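# Right a toppled bottle and complete a carton row

## Task

On the tray, one bottle lies on its side and one carton row has empty cells. Set the lying bottle back upright on the tray, then take other bottles that are standing on the tray and place one upright in each empty cell of that row until the row is full.

## Robot and tools

Robot: two arms. left_arm carries a left hand and sits on the +y side; right_arm carries a right hand. Calibrated bases in the scene frame: left_arm (+0.008, +0.337, +0.015) m, right_arm (-0.038, -0.239, +0.003) m, each yawed by a fraction of a degree. Fixed obstacles are a post behind the arms and a camera stand just behind and between the bases. Never strike these.

Scene frame: the origin is at table-top height, halfway between the nominal bases. +x points out over the table, +z points up, and +y points toward left_arm. Results report each hand point's end_effector_position (m) and end_effector_quat_wxyz in this frame. Readings can be off by a few cm. Arms often rest 1 to 3 cm (sometimes 5 cm) short of the commanded pose, usually low, without touching anything.

Hand point: a spot 0.05 m in front of the palm and 0.15 m from the wrist flange along the fingers. Its +z runs along the straightened fingers, +y comes out of the palm, and +x runs across the palm. On the right hand +x points away from the thumb; on the left hand it points toward the thumb. Straight fingers end 0.06-0.07 m past the point, 0.06 m behind it along -y. A wrist bracket on the little-finger side can collide with things.

Row layout: every row has 28 numbers, each in [-1, 1], and always covers both arms. Numbers 1-6 are the left_arm pose offset (dx, dy, dz, rx, ry, rz). Numbers 7-12 are the left hand motors in this order: little, ring, middle, index, thumb_bend, thumb_turn. Number 13 is left force_limit and 14 is left speed. Numbers 15-28 repeat the same pattern for right_arm and its hand.

Pose numbers are offsets, not poses. They are measured along the arm's current Hand target axes, starting from that Hand target. 1.0 equals 0.6 m of travel or 180 degrees of turn. rx, ry, rz form a single rotation vector. Six zeros asks nothing new of that arm. Each call to the controller clips the commanded orientation to within 40 degrees of the measured one.

Finger numbers are absolute targets: -1 is straight or open, +1 is curled or closed. For thumb_turn, -1 puts the thumb beside the palm and +1 puts it opposite the fingers. force_limit runs linearly from about 0 N at -1 to 10 N at +1 (15 N for the two thumb motors). speed rises from near zero at -1 to full speed at +0.48 and stays full above that. For a soft grip, close with speed at -0.94 or below. To leave a hand unchanged, resend the last eight numbers you sent it. If nothing has been sent to it yet, send its hand_measured values plus hand_force_limit and hand_speed.

Gripping: with the thumb turned in (thumb_turn +1), the hand can wrap objects about 0.035-0.065 m thick. The thumb tip and index pad can pinch light items up to about 0.08 m. Keep fingers off the other hand.

execute_actions: the argument actions is a list of actions. Each action is a list of up to 15 rows, one per 1/30 s step. A short action holds its last row until step 15. Every row in an action is offset from the Hand target at the start of that action, so repeating an offset moves the arm further. cameras is a list of names, ["all"], or []. Images come back by default only when actions is empty.

move: target is either one 28-number row or a list of up to 15 rows. All offsets in the list count from the Hand targets at the moment the move begins, not from the previous row. Each hand point travels in a straight line and all paths finish together, with a 10 s cap. speed is in m/s, from 0.002 to 4.3 (default 0.25); rotation speed is limited to twice that value in rad/s. You can give one value for the whole move or one per target. blend, in metres, rounds the corners of a list; 0 stops at each target. blocking=false returns after about 0.5 s while the arms keep moving. Paths do not avoid obstacles. Faster moves hit harder, and a target set far beyond a contact presses harder.

The move: line reports the outcome: done (within 10 mm and 2 degrees), off_target, moving, held, or fault. It also lists any limits that acted, such as paced or held.

Other tools: wait(seconds 0-3600) lets time pass without sending new commands. stop brakes a running move. zoom_image(camera, region [x0, y0, x1, y1] in pixels, at most 504 by 504) enlarges part of the latest image from that camera. show_instructions shows the reference pages. finished_scene(scene 1) ends the scene for good.

Cameras: cam_high, cam_low, cam_left_wrist and cam_right_wrist, each 896x504.

Result lines: Hand target is the last commanded pose after clipping; the next offsets start from it. If the hand rests short of it, send the remaining gap as an offset. Per-hand lists follow motor order:
- hand_measured gives positions on the target scale.
- hand_stopped_by gives one of moving, target, force, stalled, or fault.
- hand_load_n gives fingertip force, positive when something pushes a finger open. A load near 0 during a hold means the grip is lost.
Also reported: joint positions, velocities, torques, and motor temperatures.

Cautions: do not drop bottles, even by millimetres. Do not release anything that is still moving, knock things over, or push hard. Nothing may leave the table. Avoid contact between the two arms, since that can end the scene. Long holds or stretched reaches heat the motors: a MOTOR HOT warning appears at 85 °C, and at 100 °C that arm goes limp for 30-60 s. Loose objects may occasionally get nudged.

Each tool is called after ">>>" as a command line: name --argument value for each argument, lists and objects as JSON in quotes; but a table of rows of numbers goes row by row, as --pt "numbers of a row", without its own name.

Reference images:

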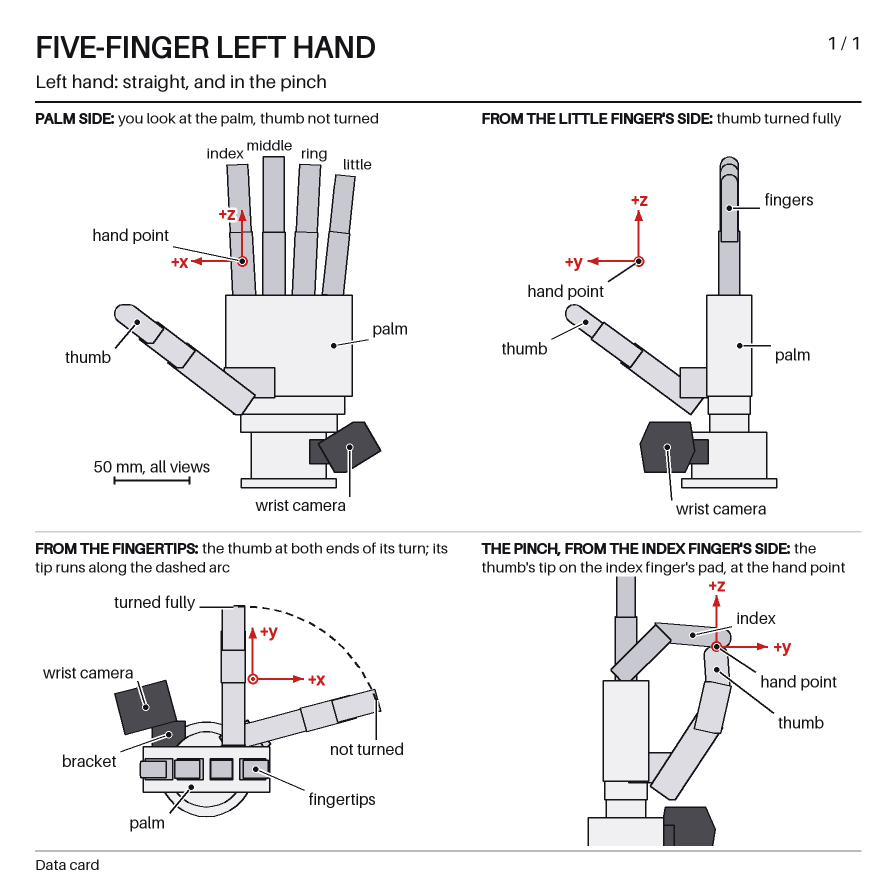

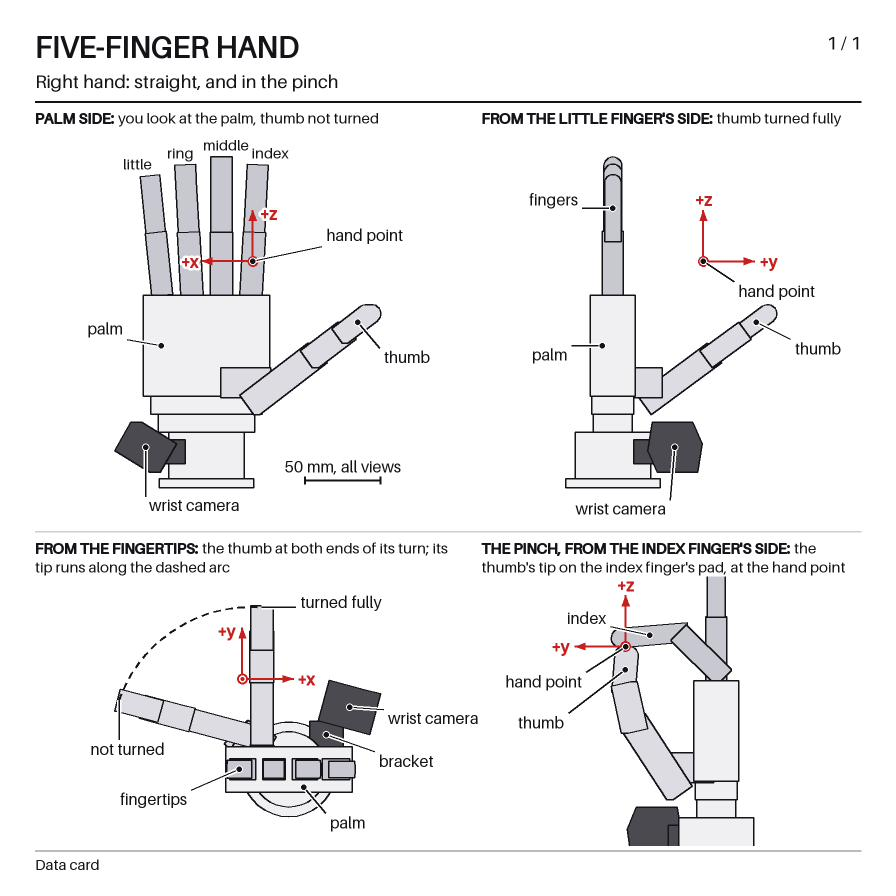

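## Session

>>> execute_actions --actions '[]'

Scene clock: 0.00 s.
left_arm: end_effector_position=(+0.4573, +0.1623, +0.3648) hand_measured=(-1.000, -1.000, -1.000, -1.000, -1.000, -1.000) hand_load_n=(+0.0, +0.0, +0.0, +0.0, -0.5, +0.0) hand_stopped_by=(target, target, target, target, target, target) hand_force_limit=0.00 hand_speed=-0.80 end_effector_quat_wxyz=(+0.372, +0.792, -0.440, +0.201) | right_arm: end_effector_position=(+0.3868, -0.4278, +0.3548) hand_measured=(-1.000, -1.000, -1.000, -1.000, -1.000, -1.000) hand_load_n=(+0.0, +0.0, +0.0, +0.0, +0.0, +0.0) hand_stopped_by=(target, target, target, target, target, target) hand_force_limit=0.00 hand_speed=-0.80 end_effector_quat_wxyz=(+0.373, +0.231, +0.804, +0.401)
Joint positions: left_arm=[0.011 1.615 1.61 -1.608 0.873 -0.514] | right_arm=[-0.86 1.301 1.098 -1.021 -1.131 1.482]
Joint velocities: within noise
Joint torques (N m): no reading
Motor temperatures (°C): left_arm=[30 32 30 30 28 31] | right_arm=[33 30 32 29 30 30]
Heat: left arm: hottest shoulder 32 °C; right arm: hottest waist 33 °C.
Hand target: left_arm +0.4602, +0.1624, +0.3711; +0.368, +0.790, -0.443, +0.208 | right_arm +0.3893, -0.4308, +0.3625; +0.379, +0.225, +0.805, +0.397

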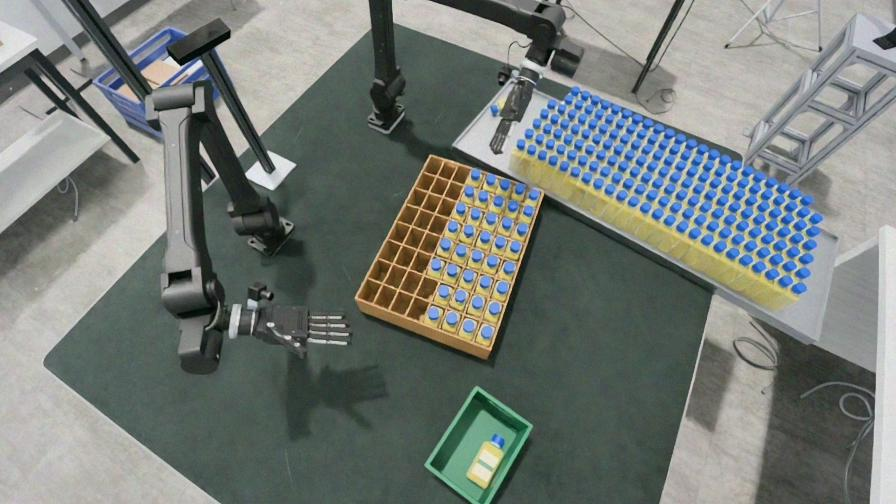

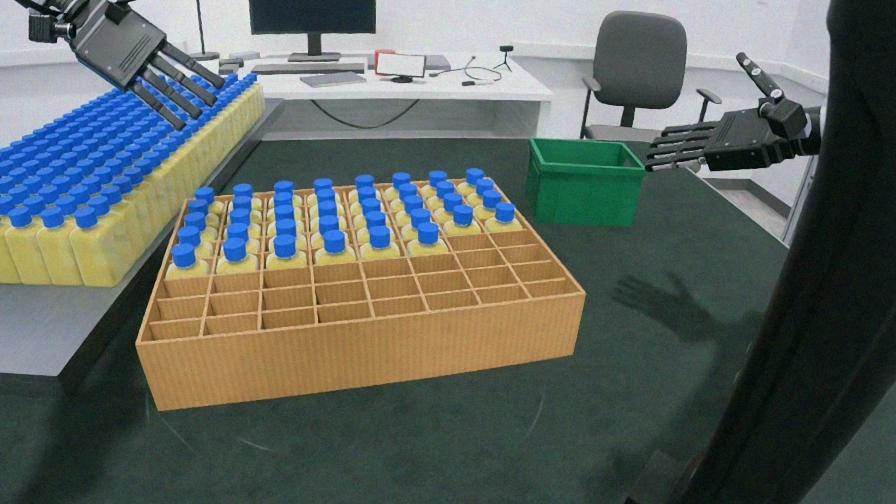

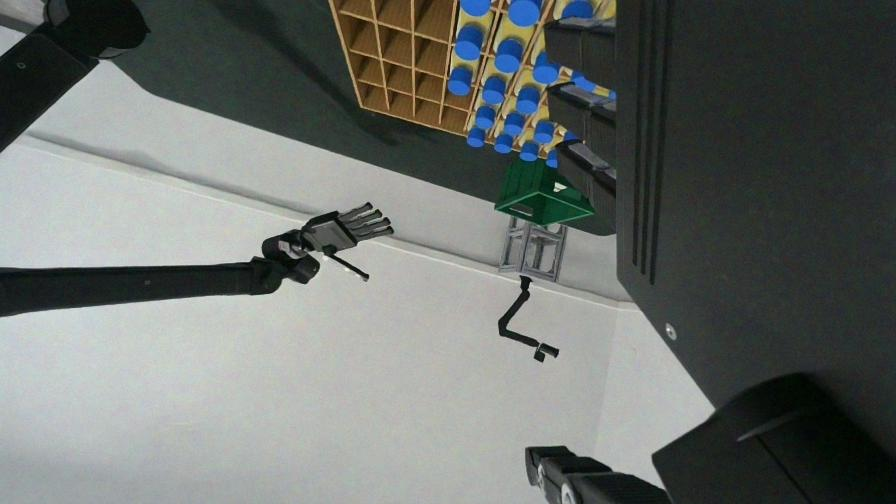

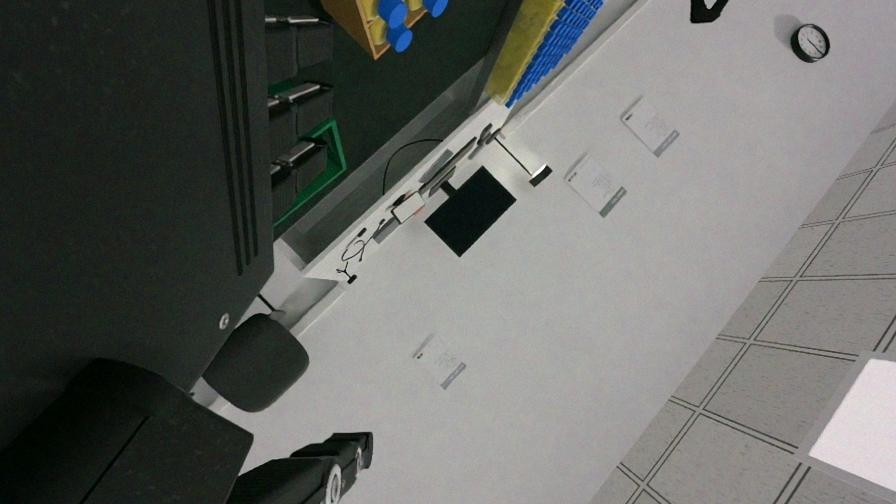

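>>> zoom_image --camera "cam_high" --region '[340, 130, 620, 370]'

>>> zoom_image --camera "cam_high" --region '[440, 60, 680, 200]'

>>> zoom_image --camera "cam_low" --region '[120, 150, 620, 430]'

Scaled by 1.800 from the camera's image (finer frame: 1280x720).

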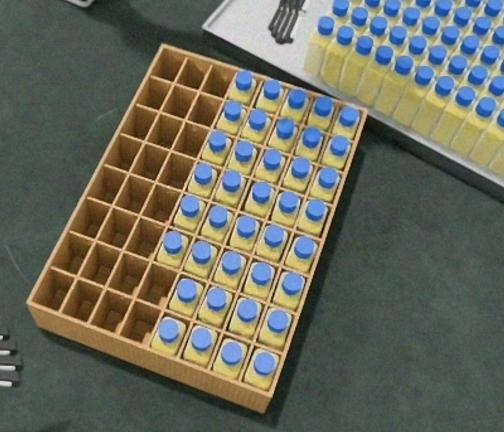

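Scaled by 2.100 from the camera's image (finer frame: 1280x720).

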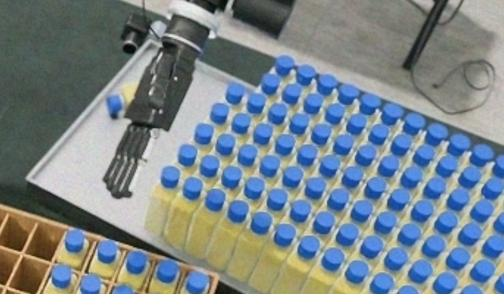

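Scaled by 1.008 from the camera's image (finer frame: 1280x720).

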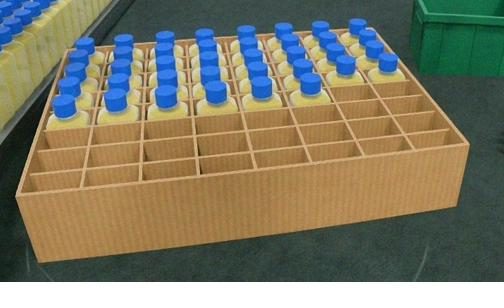

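>>> zoom_image --camera "cam_high" --region '[420, 380, 540, 504]'

>>> zoom_image --camera "cam_high" --region '[350, 210, 450, 330]'

>>> zoom_image --camera "cam_high" --region '[440, 70, 580, 190]'

>>> zoom_image --camera "cam_low" --region '[320, 160, 600, 340]'

>>> zoom_image --camera "cam_low" --region '[0, 60, 280, 300]'

Scaled by 4.065 from the camera's image (finer frame: 1280x720).

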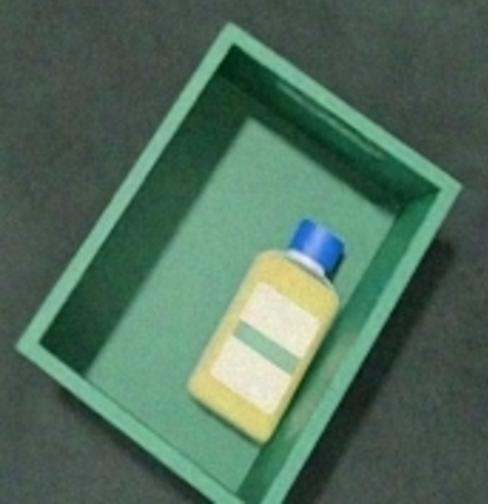

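Scaled by 4.200 from the camera's image (finer frame: 1280x720).

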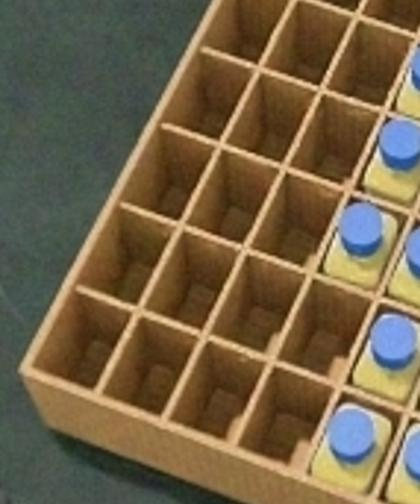

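Scaled by 3.600 from the camera's image (finer frame: 1280x720).

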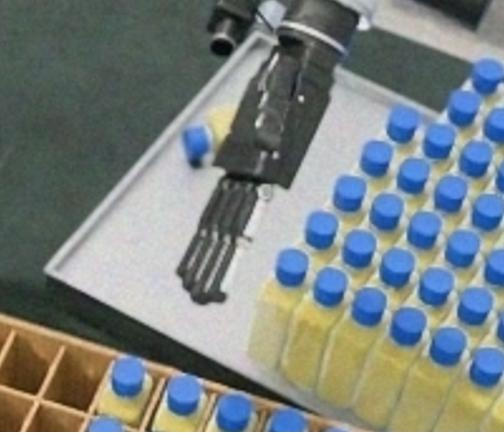

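Scaled by 1.800 from the camera's image (finer frame: 1280x720).

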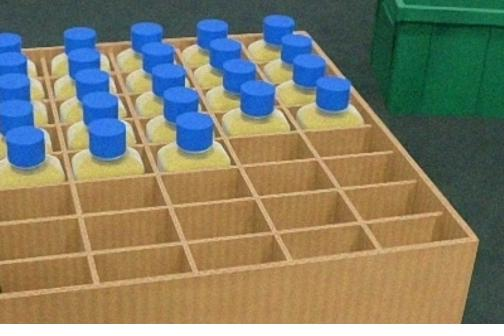

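Scaled by 1.800 from the camera's image (finer frame: 1280x720).

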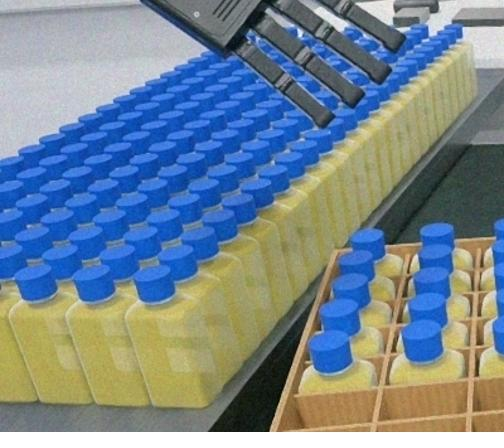

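>>> move --target '[-0.099,0.097,-0.167,0.399,-0.154,0.303,-1,-1,-1,-1,-1,-1,0,-0.8,0,0,0,0,0,0,-1,-1,-1,-1,-1,-1,0,-0.8]' --cameras '["all"]' --speed 0.25

Scene clock: 116.47 s.
left_arm: end_effector_position=(+0.3782, +0.2552, +0.4162) hand_measured=(-1.000, -1.000, -1.000, -1.000, -1.000, -1.000) hand_load_n=(+0.0, +0.0, +0.0, +0.0, +0.0, -0.5) hand_stopped_by=(target, target, target, target, target, target) hand_force_limit=0.00 hand_speed=-0.80 end_effector_quat_wxyz=(-0.368, +0.610, -0.597, +0.369) | right_arm: end_effector_position=(+0.3868, -0.4278, +0.3548) hand_measured=(-1.000, -1.000, -1.000, -1.000, -1.000, -1.000) hand_load_n=(+0.0, +0.0, +0.0, +0.0, -0.5, +0.0) hand_stopped_by=(target, target, target, target, target, target) hand_force_limit=0.00 hand_speed=-0.80 end_effector_quat_wxyz=(+0.373, +0.231, +0.804, +0.401)
Joint positions: left_arm=[-0.239 0.795 1.141 -0.832 -0.21 -0.122] | right_arm=[-0.86 1.301 1.098 -1.021 -1.131 1.482]
Joint torques (N m): left_arm=[1.9 -2.2 7.83 2.82 -0.22 0.06] | right_arm=[-0.67 -10.87 11.02 0.68 -0.92 0]
Motor temperatures (°C): left_arm=[30 35 36 30 29 31] | right_arm=[33 31 38 28 30 30]
Heat: left arm: hottest elbow 36 °C; right arm: hottest elbow 38 °C.
Hand target: left_arm +0.3793, +0.2521, +0.4197; -0.375, +0.600, -0.599, +0.375 | right_arm +0.3893, -0.4308, +0.3625; +0.379, +0.225, +0.805, +0.397
Off the commanded pose: left_arm 0.005 m, 2 deg | right_arm 0.009 m, 1 deg.
move: done
cam_left_wrist: T_world_to_cam=[[0.41709, -0.25526, 0.87228, -0.45514], [-0.56939, -0.82145, 0.03188, 0.41247], [0.7084, -0.50997, -0.48796, 0.18037]] pos_world=[0.29692, 0.31462, 0.47188]

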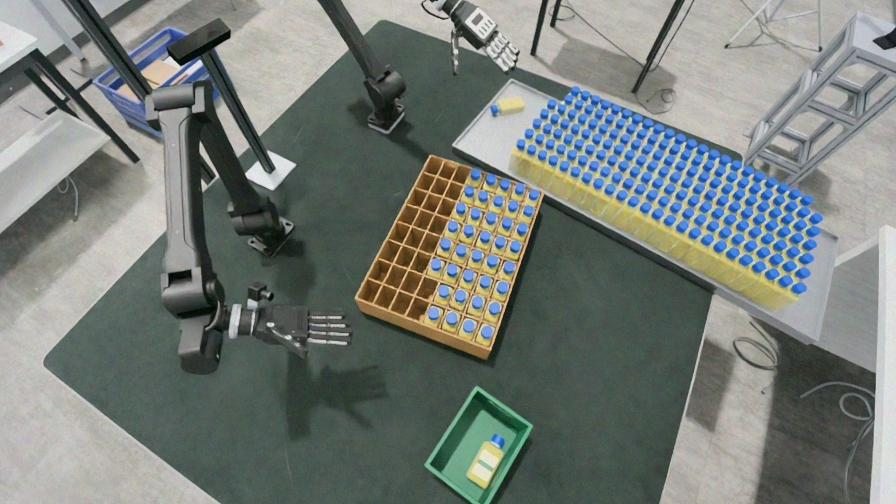

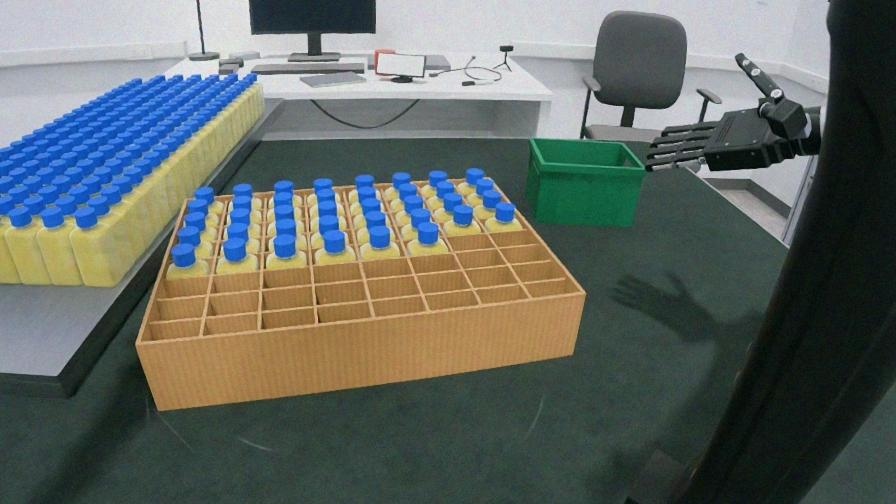

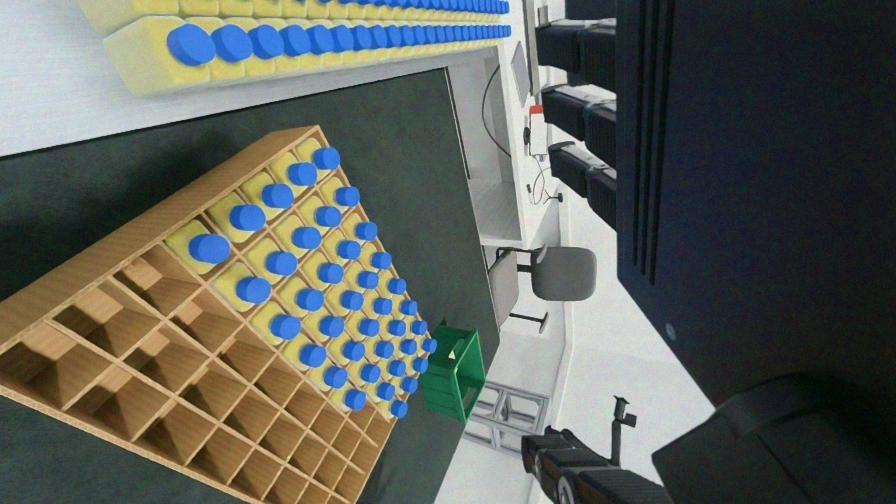

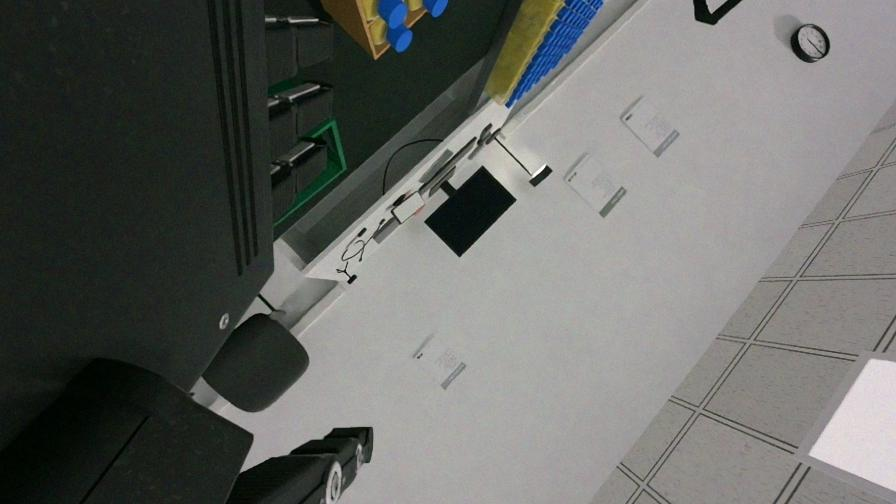

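>>> zoom_image --camera "cam_high" --region '[450, 70, 570, 160]'

Scaled by 4.200 from the camera's image (finer frame: 1280x720).

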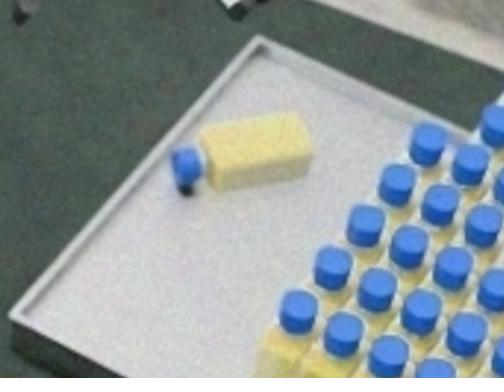

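>>> move --target '[-0.458,0.379,0.063,0,0.1533,0.0782,-1,-1,-1,-0.6,-0.3,1,0,-0.4,0,0,0,0,0,0,-1,-1,-1,-1,-1,-1,0,-0.8]' --cameras '["cam_high","cam_left_wrist"]' --speed 0.2

Scene clock: 175.63 s.
left_arm: end_effector_position=(+0.3075, +0.5149, +0.1890) hand_measured=(-1.000, -1.000, -1.000, -0.600, -0.300, +1.000) hand_load_n=(+0.0, +0.0, +0.0, +0.0, +0.0, +0.0) hand_stopped_by=(target, target, target, target, target, target) hand_force_limit=0.00 hand_speed=-0.40 end_effector_quat_wxyz=(+0.253, -0.424, +0.736, -0.462) | right_arm: end_effector_position=(+0.3868, -0.4278, +0.3548) hand_measured=(-1.000, -1.000, -1.000, -1.000, -1.000, -1.000) hand_load_n=(+0.0, +0.0, +0.0, +0.0, +0.0, +0.5) hand_stopped_by=(target, target, target, target, target, target) hand_force_limit=0.00 hand_speed=-0.80 end_effector_quat_wxyz=(+0.373, +0.231, +0.804, +0.401)
Joint positions: left_arm=[0.967 1.263 0.932 -1.15 1.108 1.45] | right_arm=[-0.86 1.301 1.098 -1.021 -1.131 1.482]
Joint torques (N m): left_arm=[2.26 -6.71 10.02 0.09 1.01 0.09] | right_arm=[-0.56 -10.75 11 0.65 -0.93 -0.02]
Heat: left arm: hottest elbow 35 °C; right arm: hottest elbow 39 °C.
Hand target: left_arm +0.3138, +0.5269, +0.1987; +0.264, -0.416, +0.740, -0.458 | right_arm +0.3893, -0.4308, +0.3625; +0.379, +0.225, +0.805, +0.397
Off the commanded pose: left_arm 0.016 m, 2 deg | right_arm 0.009 m, 1 deg.
move: off_target (left_arm)
cam_left_wrist: T_world_to_cam=[[0.21432, -0.42445, 0.87972, -0.01313], [-0.91632, -0.39927, 0.0306, 0.48237], [0.33826, -0.81266, -0.4745, 0.51921]] pos_world=[0.26918, 0.60897, 0.24316]

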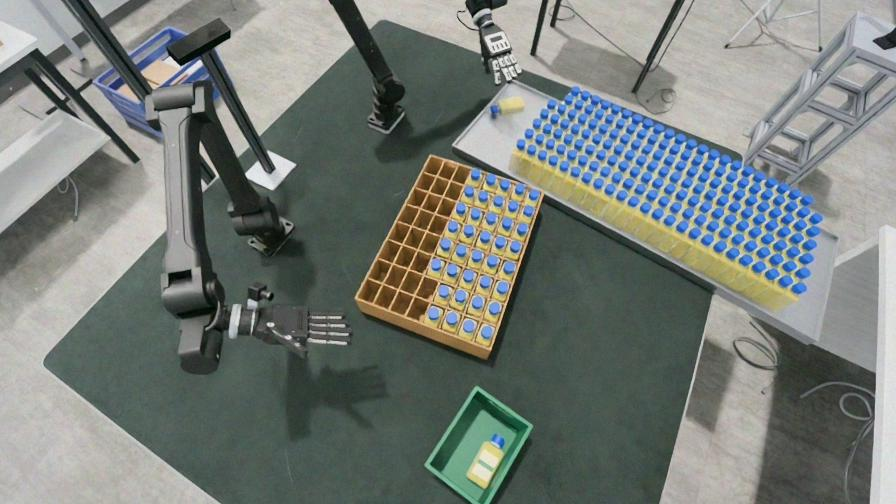

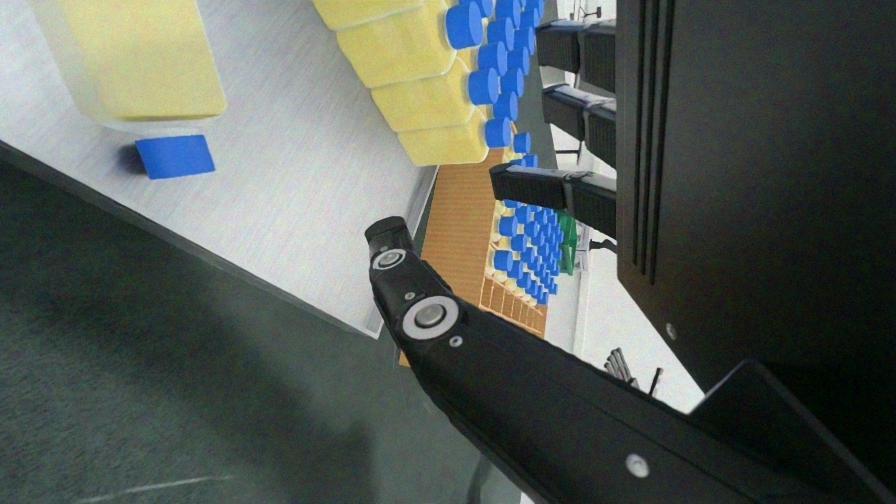

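>>> move --target '[-0.0603,0.1268,0.0795,0,-0.0148,-0.0075,-1,-1,-1,-0.6,-0.3,1,0,-0.4,0,0,0,0,0,0,-1,-1,-1,-1,-1,-1,0,-0.8]' --cameras '["cam_high","cam_left_wrist"]' --speed 0.1

Scene clock: 193.13 s.
left_arm: end_effector_position=(+0.3374, +0.5563, +0.1132) hand_measured=(-1.000, -1.000, -1.000, -0.600, -0.300, +1.000) hand_load_n=(-0.5, +0.0, +0.0, +0.0, +0.0, +0.0) hand_stopped_by=(target, target, target, target, target, target) hand_force_limit=0.00 hand_speed=-0.40 end_effector_quat_wxyz=(+0.281, -0.433, +0.728, -0.450) | right_arm: end_effector_position=(+0.3868, -0.4278, +0.3548) hand_measured=(-1.000, -1.000, -1.000, -1.000, -1.000, -1.000) hand_load_n=(+0.0, +0.0, +0.0, +0.0, +0.0, +0.0) hand_stopped_by=(target, target, target, target, target, target) hand_force_limit=0.00 hand_speed=-0.80 end_effector_quat_wxyz=(+0.373, +0.231, +0.804, +0.401)
Joint positions: left_arm=[0.967 1.434 0.868 -0.77 1.105 1.331] | right_arm=[-0.86 1.301 1.098 -1.021 -1.131 1.482]
Joint torques (N m): left_arm=[1.32 -8.76 6.48 1.07 0.65 -0.27] | right_arm=[-0.67 -10.75 10.97 0.66 -0.92 0]
Heat: left arm: hottest elbow 36 °C; right arm: hottest elbow 39 °C.
Hand target: left_arm +0.3408, +0.5537, +0.1096; +0.276, -0.435, +0.728, -0.452 | right_arm +0.3893, -0.4308, +0.3625; +0.379, +0.225, +0.805, +0.397
Off the commanded pose: left_arm 0.006 m, 1 deg | right_arm 0.009 m, 1 deg.
move: done
cam_left_wrist: T_world_to_cam=[[0.21392, -0.43965, 0.87232, 0.0741], [-0.8942, -0.44763, -0.00633, 0.55217], [0.39326, -0.77867, -0.48889, 0.47091]] pos_world=[0.2927, 0.64643, 0.16908]

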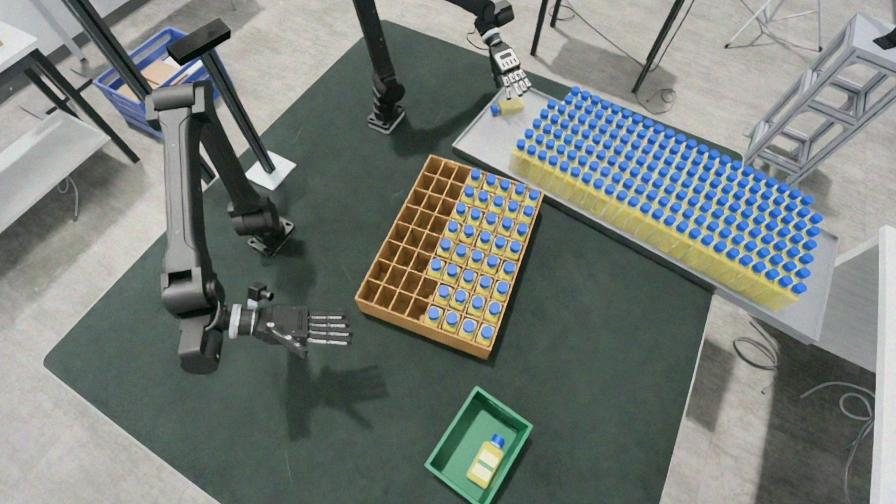

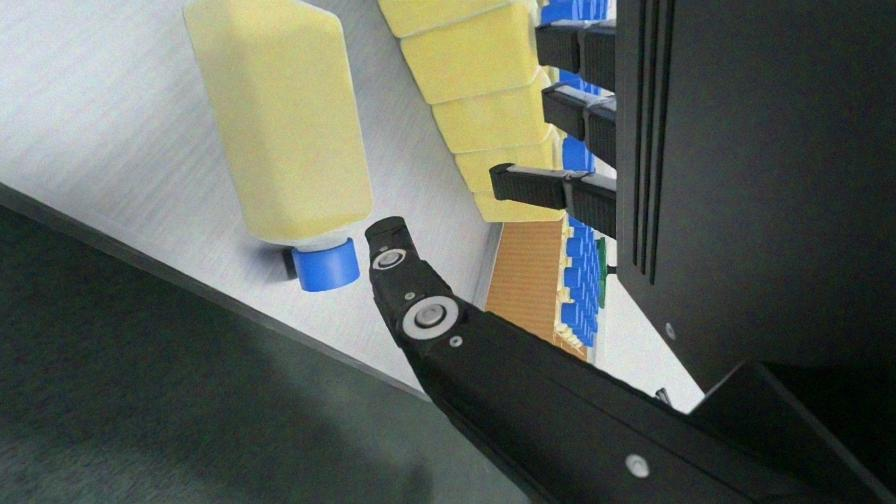

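>>> move --target '[0.0242,0.0443,0.0148,0,0,0,-1,-1,-1,-0.6,-0.3,1,0,-0.4,0,0,0,0,0,0,-1,-1,-1,-1,-1,-1,0,-0.8]' --cameras '["cam_left_wrist"]' --speed 0.06

Scene clock: 206.90 s.
left_arm: end_effector_position=(+0.3287, +0.5434, +0.0871) hand_measured=(-1.000, -1.000, -1.000, -0.600, -0.300, +1.000) hand_load_n=(+0.0, +0.0, +0.0, +0.0, +0.0, +0.0) hand_stopped_by=(target, target, target, target, target, target) hand_force_limit=0.00 hand_speed=-0.40 end_effector_quat_wxyz=(+0.279, -0.435, +0.728, -0.451) | right_arm: end_effector_position=(+0.3868, -0.4278, +0.3548) hand_measured=(-1.000, -1.000, -1.000, -1.000, -1.000, -1.000) hand_load_n=(+0.0, +0.0, +0.0, +0.0, +0.0, +0.0) hand_stopped_by=(target, target, target, target, target, target) hand_force_limit=0.00 hand_speed=-0.80 end_effector_quat_wxyz=(+0.373, +0.231, +0.804, +0.401)
Joint positions: left_arm=[0.967 1.444 0.795 -0.692 1.105 1.331] | right_arm=[-0.86 1.301 1.098 -1.021 -1.131 1.482]
Joint torques (N m): left_arm=[1.67 -8.23 6.32 1.14 0.74 -0.11] | right_arm=[-0.56 -10.87 10.99 0.66 -0.91 -0.01]
Heat: left arm: hottest elbow 36 °C; right arm: hottest elbow 39 °C.
Hand target: left_arm +0.3308, +0.5429, +0.0817; +0.276, -0.435, +0.728, -0.452 | right_arm +0.3893, -0.4308, +0.3625; +0.379, +0.225, +0.805, +0.397
Off the commanded pose: left_arm 0.006 m, 0 deg | right_arm 0.009 m, 1 deg.
move: done
cam_left_wrist: T_world_to_cam=[[0.21655, -0.4357, 0.87365, 0.08997], [-0.89406, -0.44795, -0.00179, 0.53828], [0.39214, -0.7807, -0.48655, 0.45281]] pos_world=[0.2842, 0.63383, 0.14268]

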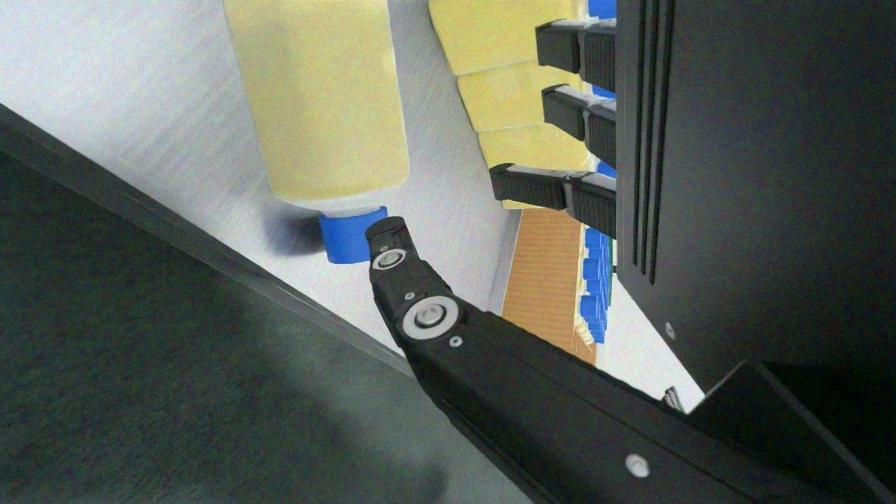

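>>> move --target '[0.0023,0.054,0.0183,0,0,0,-1,-1,-1,-0.6,-0.3,1,0,-0.4,0,0,0,0,0,0,-1,-1,-1,-1,-1,-1,0,-0.8]' --cameras '["cam_left_wrist"]' --speed 0.05

Scene clock: 215.23 s.
left_arm: end_effector_position=(+0.3267, +0.5406, +0.0534) hand_measured=(-1.000, -1.000, -1.000, -0.600, -0.300, +1.000) hand_load_n=(+0.0, +0.0, +0.0, +0.0, +0.0, +0.0) hand_stopped_by=(target, target, target, target, target, target) hand_force_limit=0.00 hand_speed=-0.40 end_effector_quat_wxyz=(+0.272, -0.438, +0.726, -0.454) | right_arm: end_effector_position=(+0.3868, -0.4278, +0.3548) hand_measured=(-1.000, -1.000, -1.000, -1.000, -1.000, -1.000) hand_load_n=(+0.0, +0.0, +0.0, +0.0, -0.5, +0.0) hand_stopped_by=(target, target, target, target, target, target) hand_force_limit=0.00 hand_speed=-0.80 end_effector_quat_wxyz=(+0.373, +0.231, +0.804, +0.401)
Joint positions: left_arm=[0.967 1.515 0.759 -0.607 1.105 1.336] | right_arm=[-0.86 1.301 1.098 -1.021 -1.131 1.482]
Joint torques (N m): left_arm=[2.37 -8.88 5.46 1.29 0.79 0.03] | right_arm=[-0.73 -10.87 11 0.66 -0.91 0]
Heat: left arm: hottest elbow 35 °C; right arm: hottest elbow 39 °C.
Hand target: left_arm +0.3264, +0.5439, +0.0477; +0.276, -0.435, +0.728, -0.452 | right_arm +0.3893, -0.4308, +0.3625; +0.379, +0.225, +0.805, +0.397
Off the commanded pose: left_arm 0.007 m, 1 deg | right_arm 0.009 m, 1 deg.
move: done
cam_left_wrist: T_world_to_cam=[[0.22461, -0.42355, 0.87759, 0.10923], [-0.89496, -0.44593, 0.01384, 0.53346], [0.38548, -0.78852, -0.47922, 0.44095]] pos_world=[0.28291, 0.63184, 0.10807]

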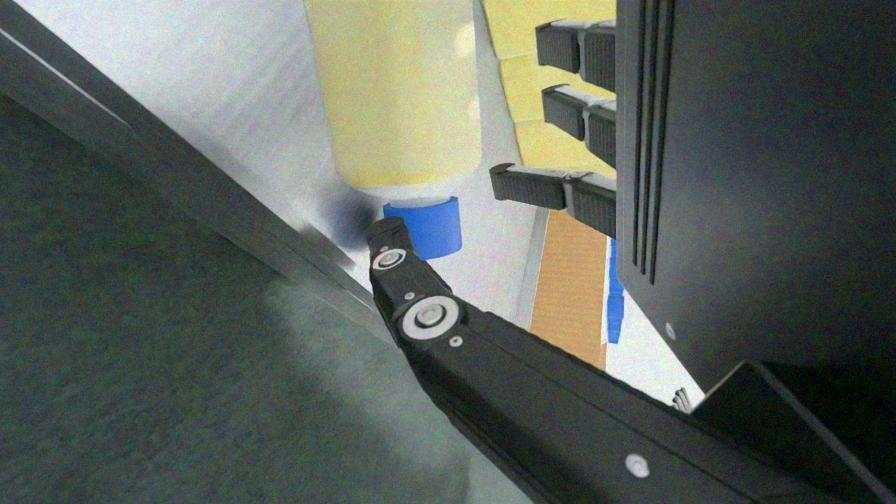

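>>> move --target '[0.0038,0.0107,0.0047,0,0,0,-1,-1,-1,-0.6,-0.3,1,0,-0.4,0,0,0,0,0,0,-1,-1,-1,-1,-1,-1,0,-0.8]' --cameras '["cam_left_wrist"]' --speed 0.03

Scene clock: 222.10 s.
left_arm: end_effector_position=(+0.3257, +0.5392, +0.0470) hand_measured=(-1.000, -1.000, -1.000, -0.600, -0.300, +1.000) hand_load_n=(+0.0, +0.0, -0.5, +0.0, +0.0, +0.0) hand_stopped_by=(target, target, target, target, target, target) hand_force_limit=0.00 hand_speed=-0.40 end_effector_quat_wxyz=(+0.273, -0.438, +0.727, -0.453) | right_arm: end_effector_position=(+0.3868, -0.4278, +0.3548) hand_measured=(-1.000, -1.000, -1.000, -1.000, -1.000, -1.000) hand_load_n=(-0.5, +0.0, +0.0, +0.0, +0.0, +0.0) hand_stopped_by=(target, target, target, target, target, target) hand_force_limit=0.00 hand_speed=-0.80 end_effector_quat_wxyz=(+0.373, +0.231, +0.804, +0.401)
Joint positions: left_arm=[0.967 1.524 0.747 -0.583 1.105 1.337] | right_arm=[-0.86 1.301 1.098 -1.021 -1.131 1.482]
Joint torques (N m): left_arm=[2.78 -9.17 5.48 1.07 0.79 0.1] | right_arm=[-0.67 -10.87 10.92 0.64 -0.91 0.01]
Heat: left arm: hottest elbow 35 °C; right arm: hottest elbow 39 °C.
Hand target: left_arm +0.3251, +0.5422, +0.0408; +0.276, -0.435, +0.728, -0.452 | right_arm +0.3893, -0.4308, +0.3625; +0.379, +0.225, +0.805, +0.397
Off the commanded pose: left_arm 0.007 m, 0 deg | right_arm 0.009 m, 1 deg.
move: done
cam_left_wrist: T_world_to_cam=[[0.22302, -0.42587, 0.87687, 0.11625], [-0.89522, -0.44548, 0.01133, 0.53202], [0.3858, -0.78752, -0.4806, 0.4366]] pos_world=[0.28191, 0.63034, 0.10187]

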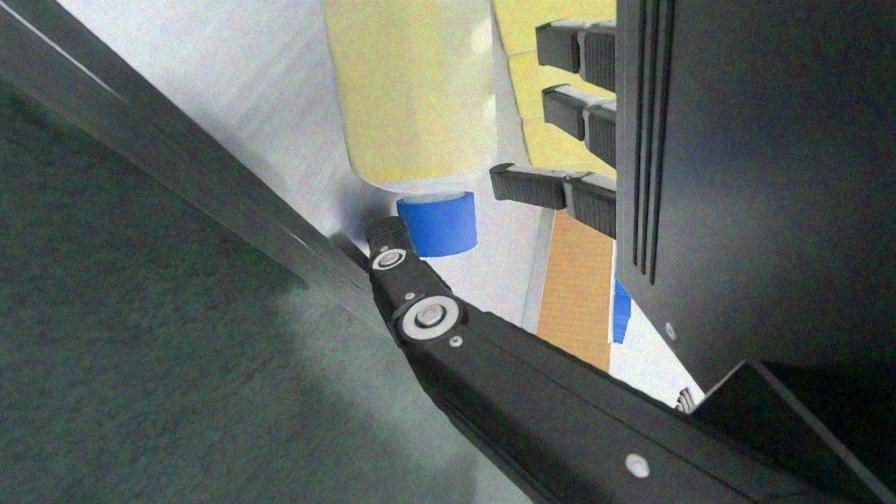

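>>> move --target '[0,0,0,0,0,0,-1,-1,-1,0.1,-0.16,1,-0.4,-0.9,0,0,0,0,0,0,-1,-1,-1,-1,-1,-1,0,-0.8]' --cameras '["cam_left_wrist"]' --speed 0.03

Scene clock: 228.30 s.
left_arm: end_effector_position=(+0.3257, +0.5392, +0.0470) hand_measured=(-1.000, -1.000, -1.000, -0.126, -0.160, +1.000) hand_load_n=(+0.0, +0.0, +0.0, +3.5, +1.0, +0.0) hand_stopped_by=(target, target, target, force, target, target) hand_force_limit=-0.40 hand_speed=-0.90 end_effector_quat_wxyz=(+0.273, -0.438, +0.727, -0.453) | right_arm: end_effector_position=(+0.3868, -0.4278, +0.3548) hand_measured=(-1.000, -1.000, -1.000, -1.000, -1.000, -1.000) hand_load_n=(+0.0, +0.0, +0.0, +0.0, +0.0, +0.0) hand_stopped_by=(target, target, target, target, target, target) hand_force_limit=0.00 hand_speed=-0.80 end_effector_quat_wxyz=(+0.373, +0.231, +0.804, +0.401)
Joint positions: left_arm=[0.967 1.524 0.747 -0.583 1.105 1.337] | right_arm=[-0.86 1.301 1.098 -1.021 -1.131 1.482]
Joint torques (N m): left_arm=[2.73 -8.06 5.45 1.36 0.8 0.03] | right_arm=[-0.67 -10.87 10.99 0.65 -0.91 -0.01]
Heat: left arm: hottest elbow 35 °C; right arm: hottest elbow 39 °C.
Hand target: left_arm +0.3251, +0.5422, +0.0408; +0.276, -0.435, +0.728, -0.452 | right_arm +0.3893, -0.4308, +0.3625; +0.379, +0.225, +0.805, +0.397
Off the commanded pose: left_arm 0.007 m, 1 deg | right_arm 0.009 m, 1 deg.
move: done
cam_left_wrist: T_world_to_cam=[[0.22302, -0.42587, 0.87687, 0.11625], [-0.89522, -0.44548, 0.01133, 0.53202], [0.3858, -0.78752, -0.4806, 0.4366]] pos_world=[0.28191, 0.63034, 0.10187]

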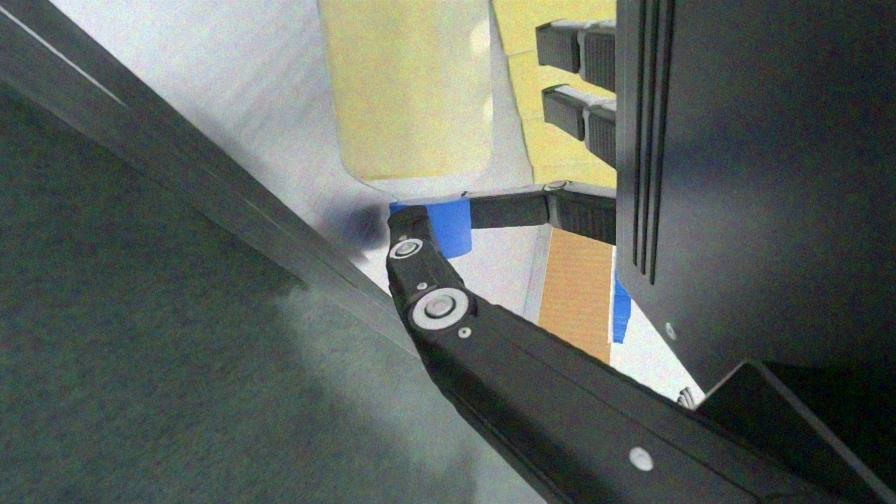

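>>> move --target '[0,-0.0449,-0.0221,0,0,0,-1,-1,-1,0.1,-0.16,1,-0.4,-0.9,0,0,0,0,0,0,-1,-1,-1,-1,-1,-1,0,-0.8]' --cameras '["cam_left_wrist","cam_high"]' --speed 0.03

Scene clock: 231.80 s.
left_arm: end_effector_position=(+0.3190, +0.5292, +0.0584) hand_measured=(-1.000, -1.000, -1.000, -0.126, -0.160, +1.000) hand_load_n=(+0.0, +0.0, +0.0, +0.0, +0.0, +0.0) hand_stopped_by=(target, target, target, force, target, target) hand_force_limit=-0.40 hand_speed=-0.90 end_effector_quat_wxyz=(+0.259, -0.446, +0.723, -0.460) | right_arm: end_effector_position=(+0.3868, -0.4278, +0.3548) hand_measured=(-1.000, -1.000, -1.000, -1.000, -1.000, -1.000) hand_load_n=(+0.0, +0.0, +0.5, +0.0, -0.5, +0.0) hand_stopped_by=(target, target, target, target, target, target) hand_force_limit=0.00 hand_speed=-0.80 end_effector_quat_wxyz=(+0.373, +0.231, +0.804, +0.401)
Joint positions: left_arm=[0.967 1.489 0.747 -0.656 1.105 1.339] | right_arm=[-0.86 1.301 1.098 -1.021 -1.131 1.482]
Joint torques (N m): left_arm=[2.96 -11.05 7.75 0.16 0.77 0.01] | right_arm=[-0.73 -10.99 11 0.64 -0.92 -0.01]
Heat: left arm: hottest elbow 35 °C; right arm: hottest elbow 39 °C.
Hand target: left_arm +0.3250, +0.5420, +0.0709; +0.276, -0.435, +0.728, -0.452 | right_arm +0.3893, -0.4308, +0.3625; +0.379, +0.225, +0.805, +0.397
Off the commanded pose: left_arm 0.019 m, 3 deg | right_arm 0.009 m, 1 deg.
move: off_target (left_arm)
cam_left_wrist: T_world_to_cam=[[0.24026, -0.39964, 0.88463, 0.08365], [-0.89508, -0.44388, 0.04257, 0.51876], [0.37565, -0.80204, -0.46435, 0.4467]] pos_world=[0.27643, 0.62197, 0.11134]
Images, in order (width x height): cam_high 896x504, cam_left_wrist 896x504.

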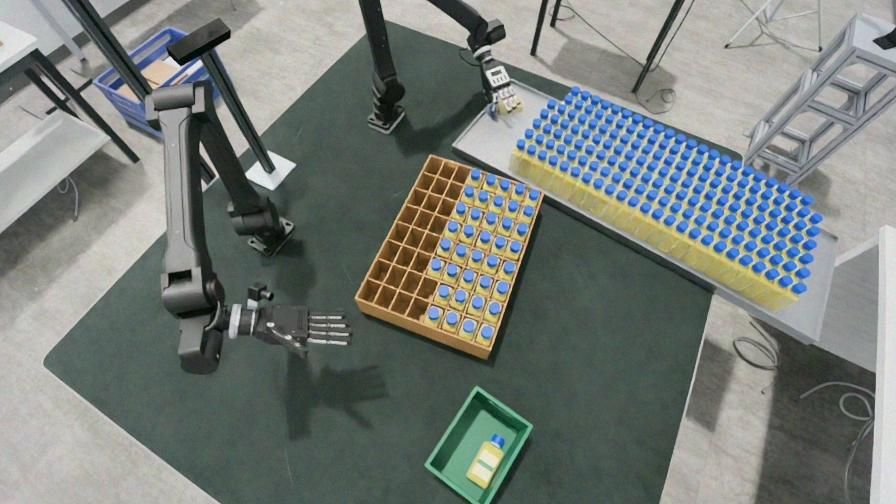

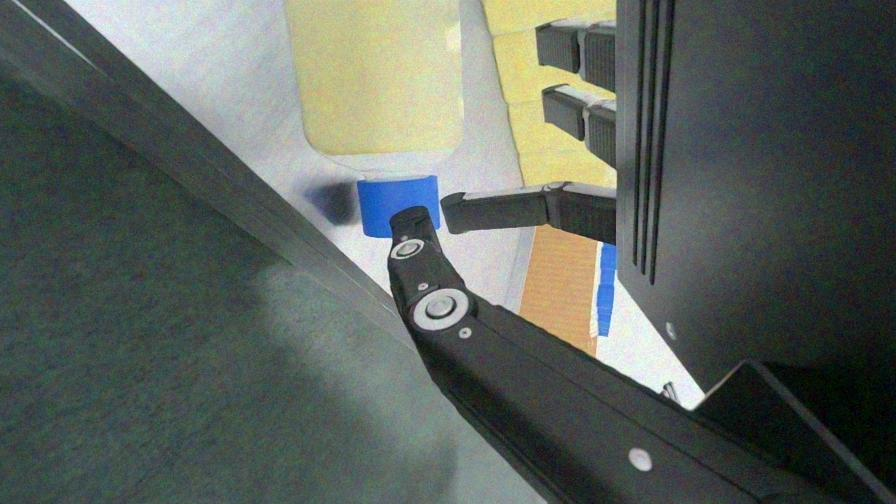

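>>> move --target '[0,-0.09,-0.0442,0,0,0,-1,-1,-1,-0.6,-0.3,1,-0.4,-0.4,0,0,0,0,0,0,-1,-1,-1,-1,-1,-1,0,-0.8]' --cameras '["cam_left_wrist","cam_high"]' --speed 0.1

>>> zoom_image --camera "cam_left_wrist" --region '[100, 0, 600, 400]'

Scene clock: 249.17 s.
left_arm: end_effector_position=(+0.3190, +0.5292, +0.1174) hand_measured=(-1.000, -1.000, -1.000, -0.600, -0.300, +1.000) hand_load_n=(+0.0, +0.0, +0.0, +0.0, +0.0, +0.0) hand_stopped_by=(target, target, target, target, target, target) hand_force_limit=-0.40 hand_speed=-0.40 end_effector_quat_wxyz=(+0.259, -0.446, +0.723, -0.460) | right_arm: end_effector_position=(+0.3868, -0.4278, +0.3548) hand_measured=(-1.000, -1.000, -1.000, -1.000, -1.000, -1.000) hand_load_n=(+0.0, +0.0, +0.0, +0.0, +0.0, +0.0) hand_stopped_by=(target, target, target, target, target, target) hand_force_limit=0.00 hand_speed=-0.80 end_effector_quat_wxyz=(+0.373, +0.231, +0.804, +0.401)
Joint positions: left_arm=[0.967 1.376 0.822 -0.845 1.105 1.339] | right_arm=[-0.86 1.301 1.098 -1.021 -1.131 1.482]
Joint torques (N m): left_arm=[2.43 -10.05 8.92 0.31 0.79 0] | right_arm=[-0.73 -10.58 11.06 0.72 -0.91 -0.01]
Heat: left arm: hottest elbow 35 °C; right arm: hottest elbow 39 °C.
Hand target: left_arm +0.3246, +0.5415, +0.1310; +0.276, -0.435, +0.728, -0.452 | right_arm +0.3893, -0.4308, +0.3625; +0.379, +0.225, +0.805, +0.397
Off the commanded pose: left_arm 0.019 m, 3 deg | right_arm 0.009 m, 1 deg.
move: off_target (left_arm)
cam_left_wrist: T_world_to_cam=[[0.24026, -0.39964, 0.88463, 0.03137], [-0.89508, -0.44388, 0.04257, 0.51625], [0.37565, -0.80204, -0.46435, 0.47414]] pos_world=[0.27643, 0.62197, 0.17044]
Images, in order (width x height): cam_high 896x504, cam_left_wrist 896x504.

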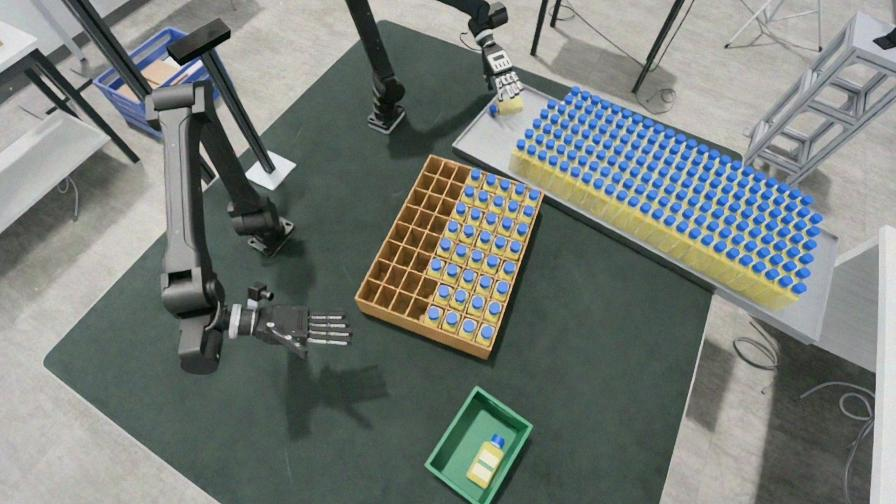

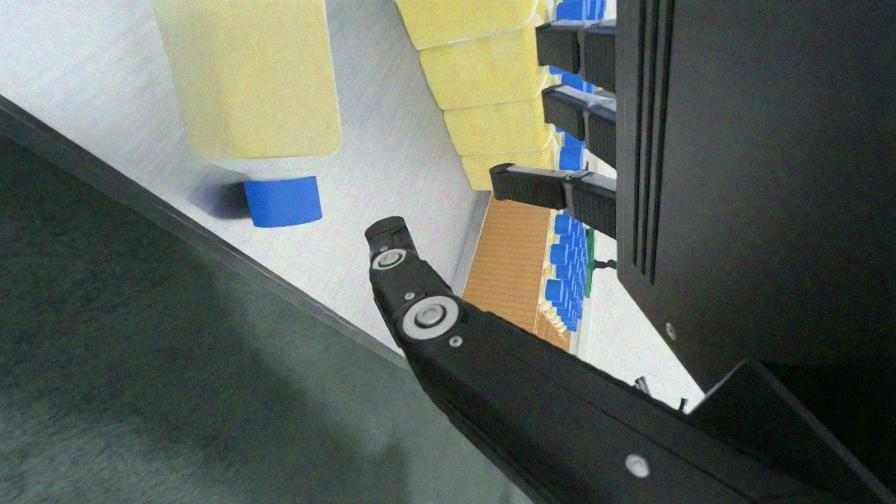

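Scaled by 1.008 from the camera's image (finer frame: 1280x720).

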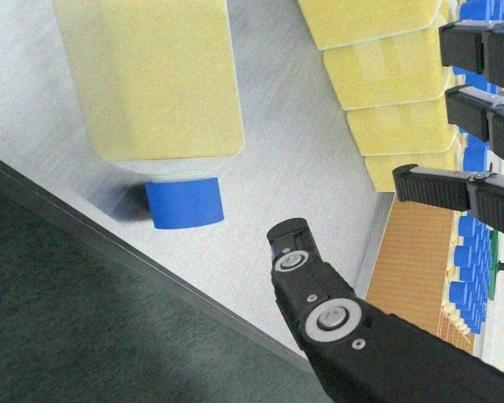

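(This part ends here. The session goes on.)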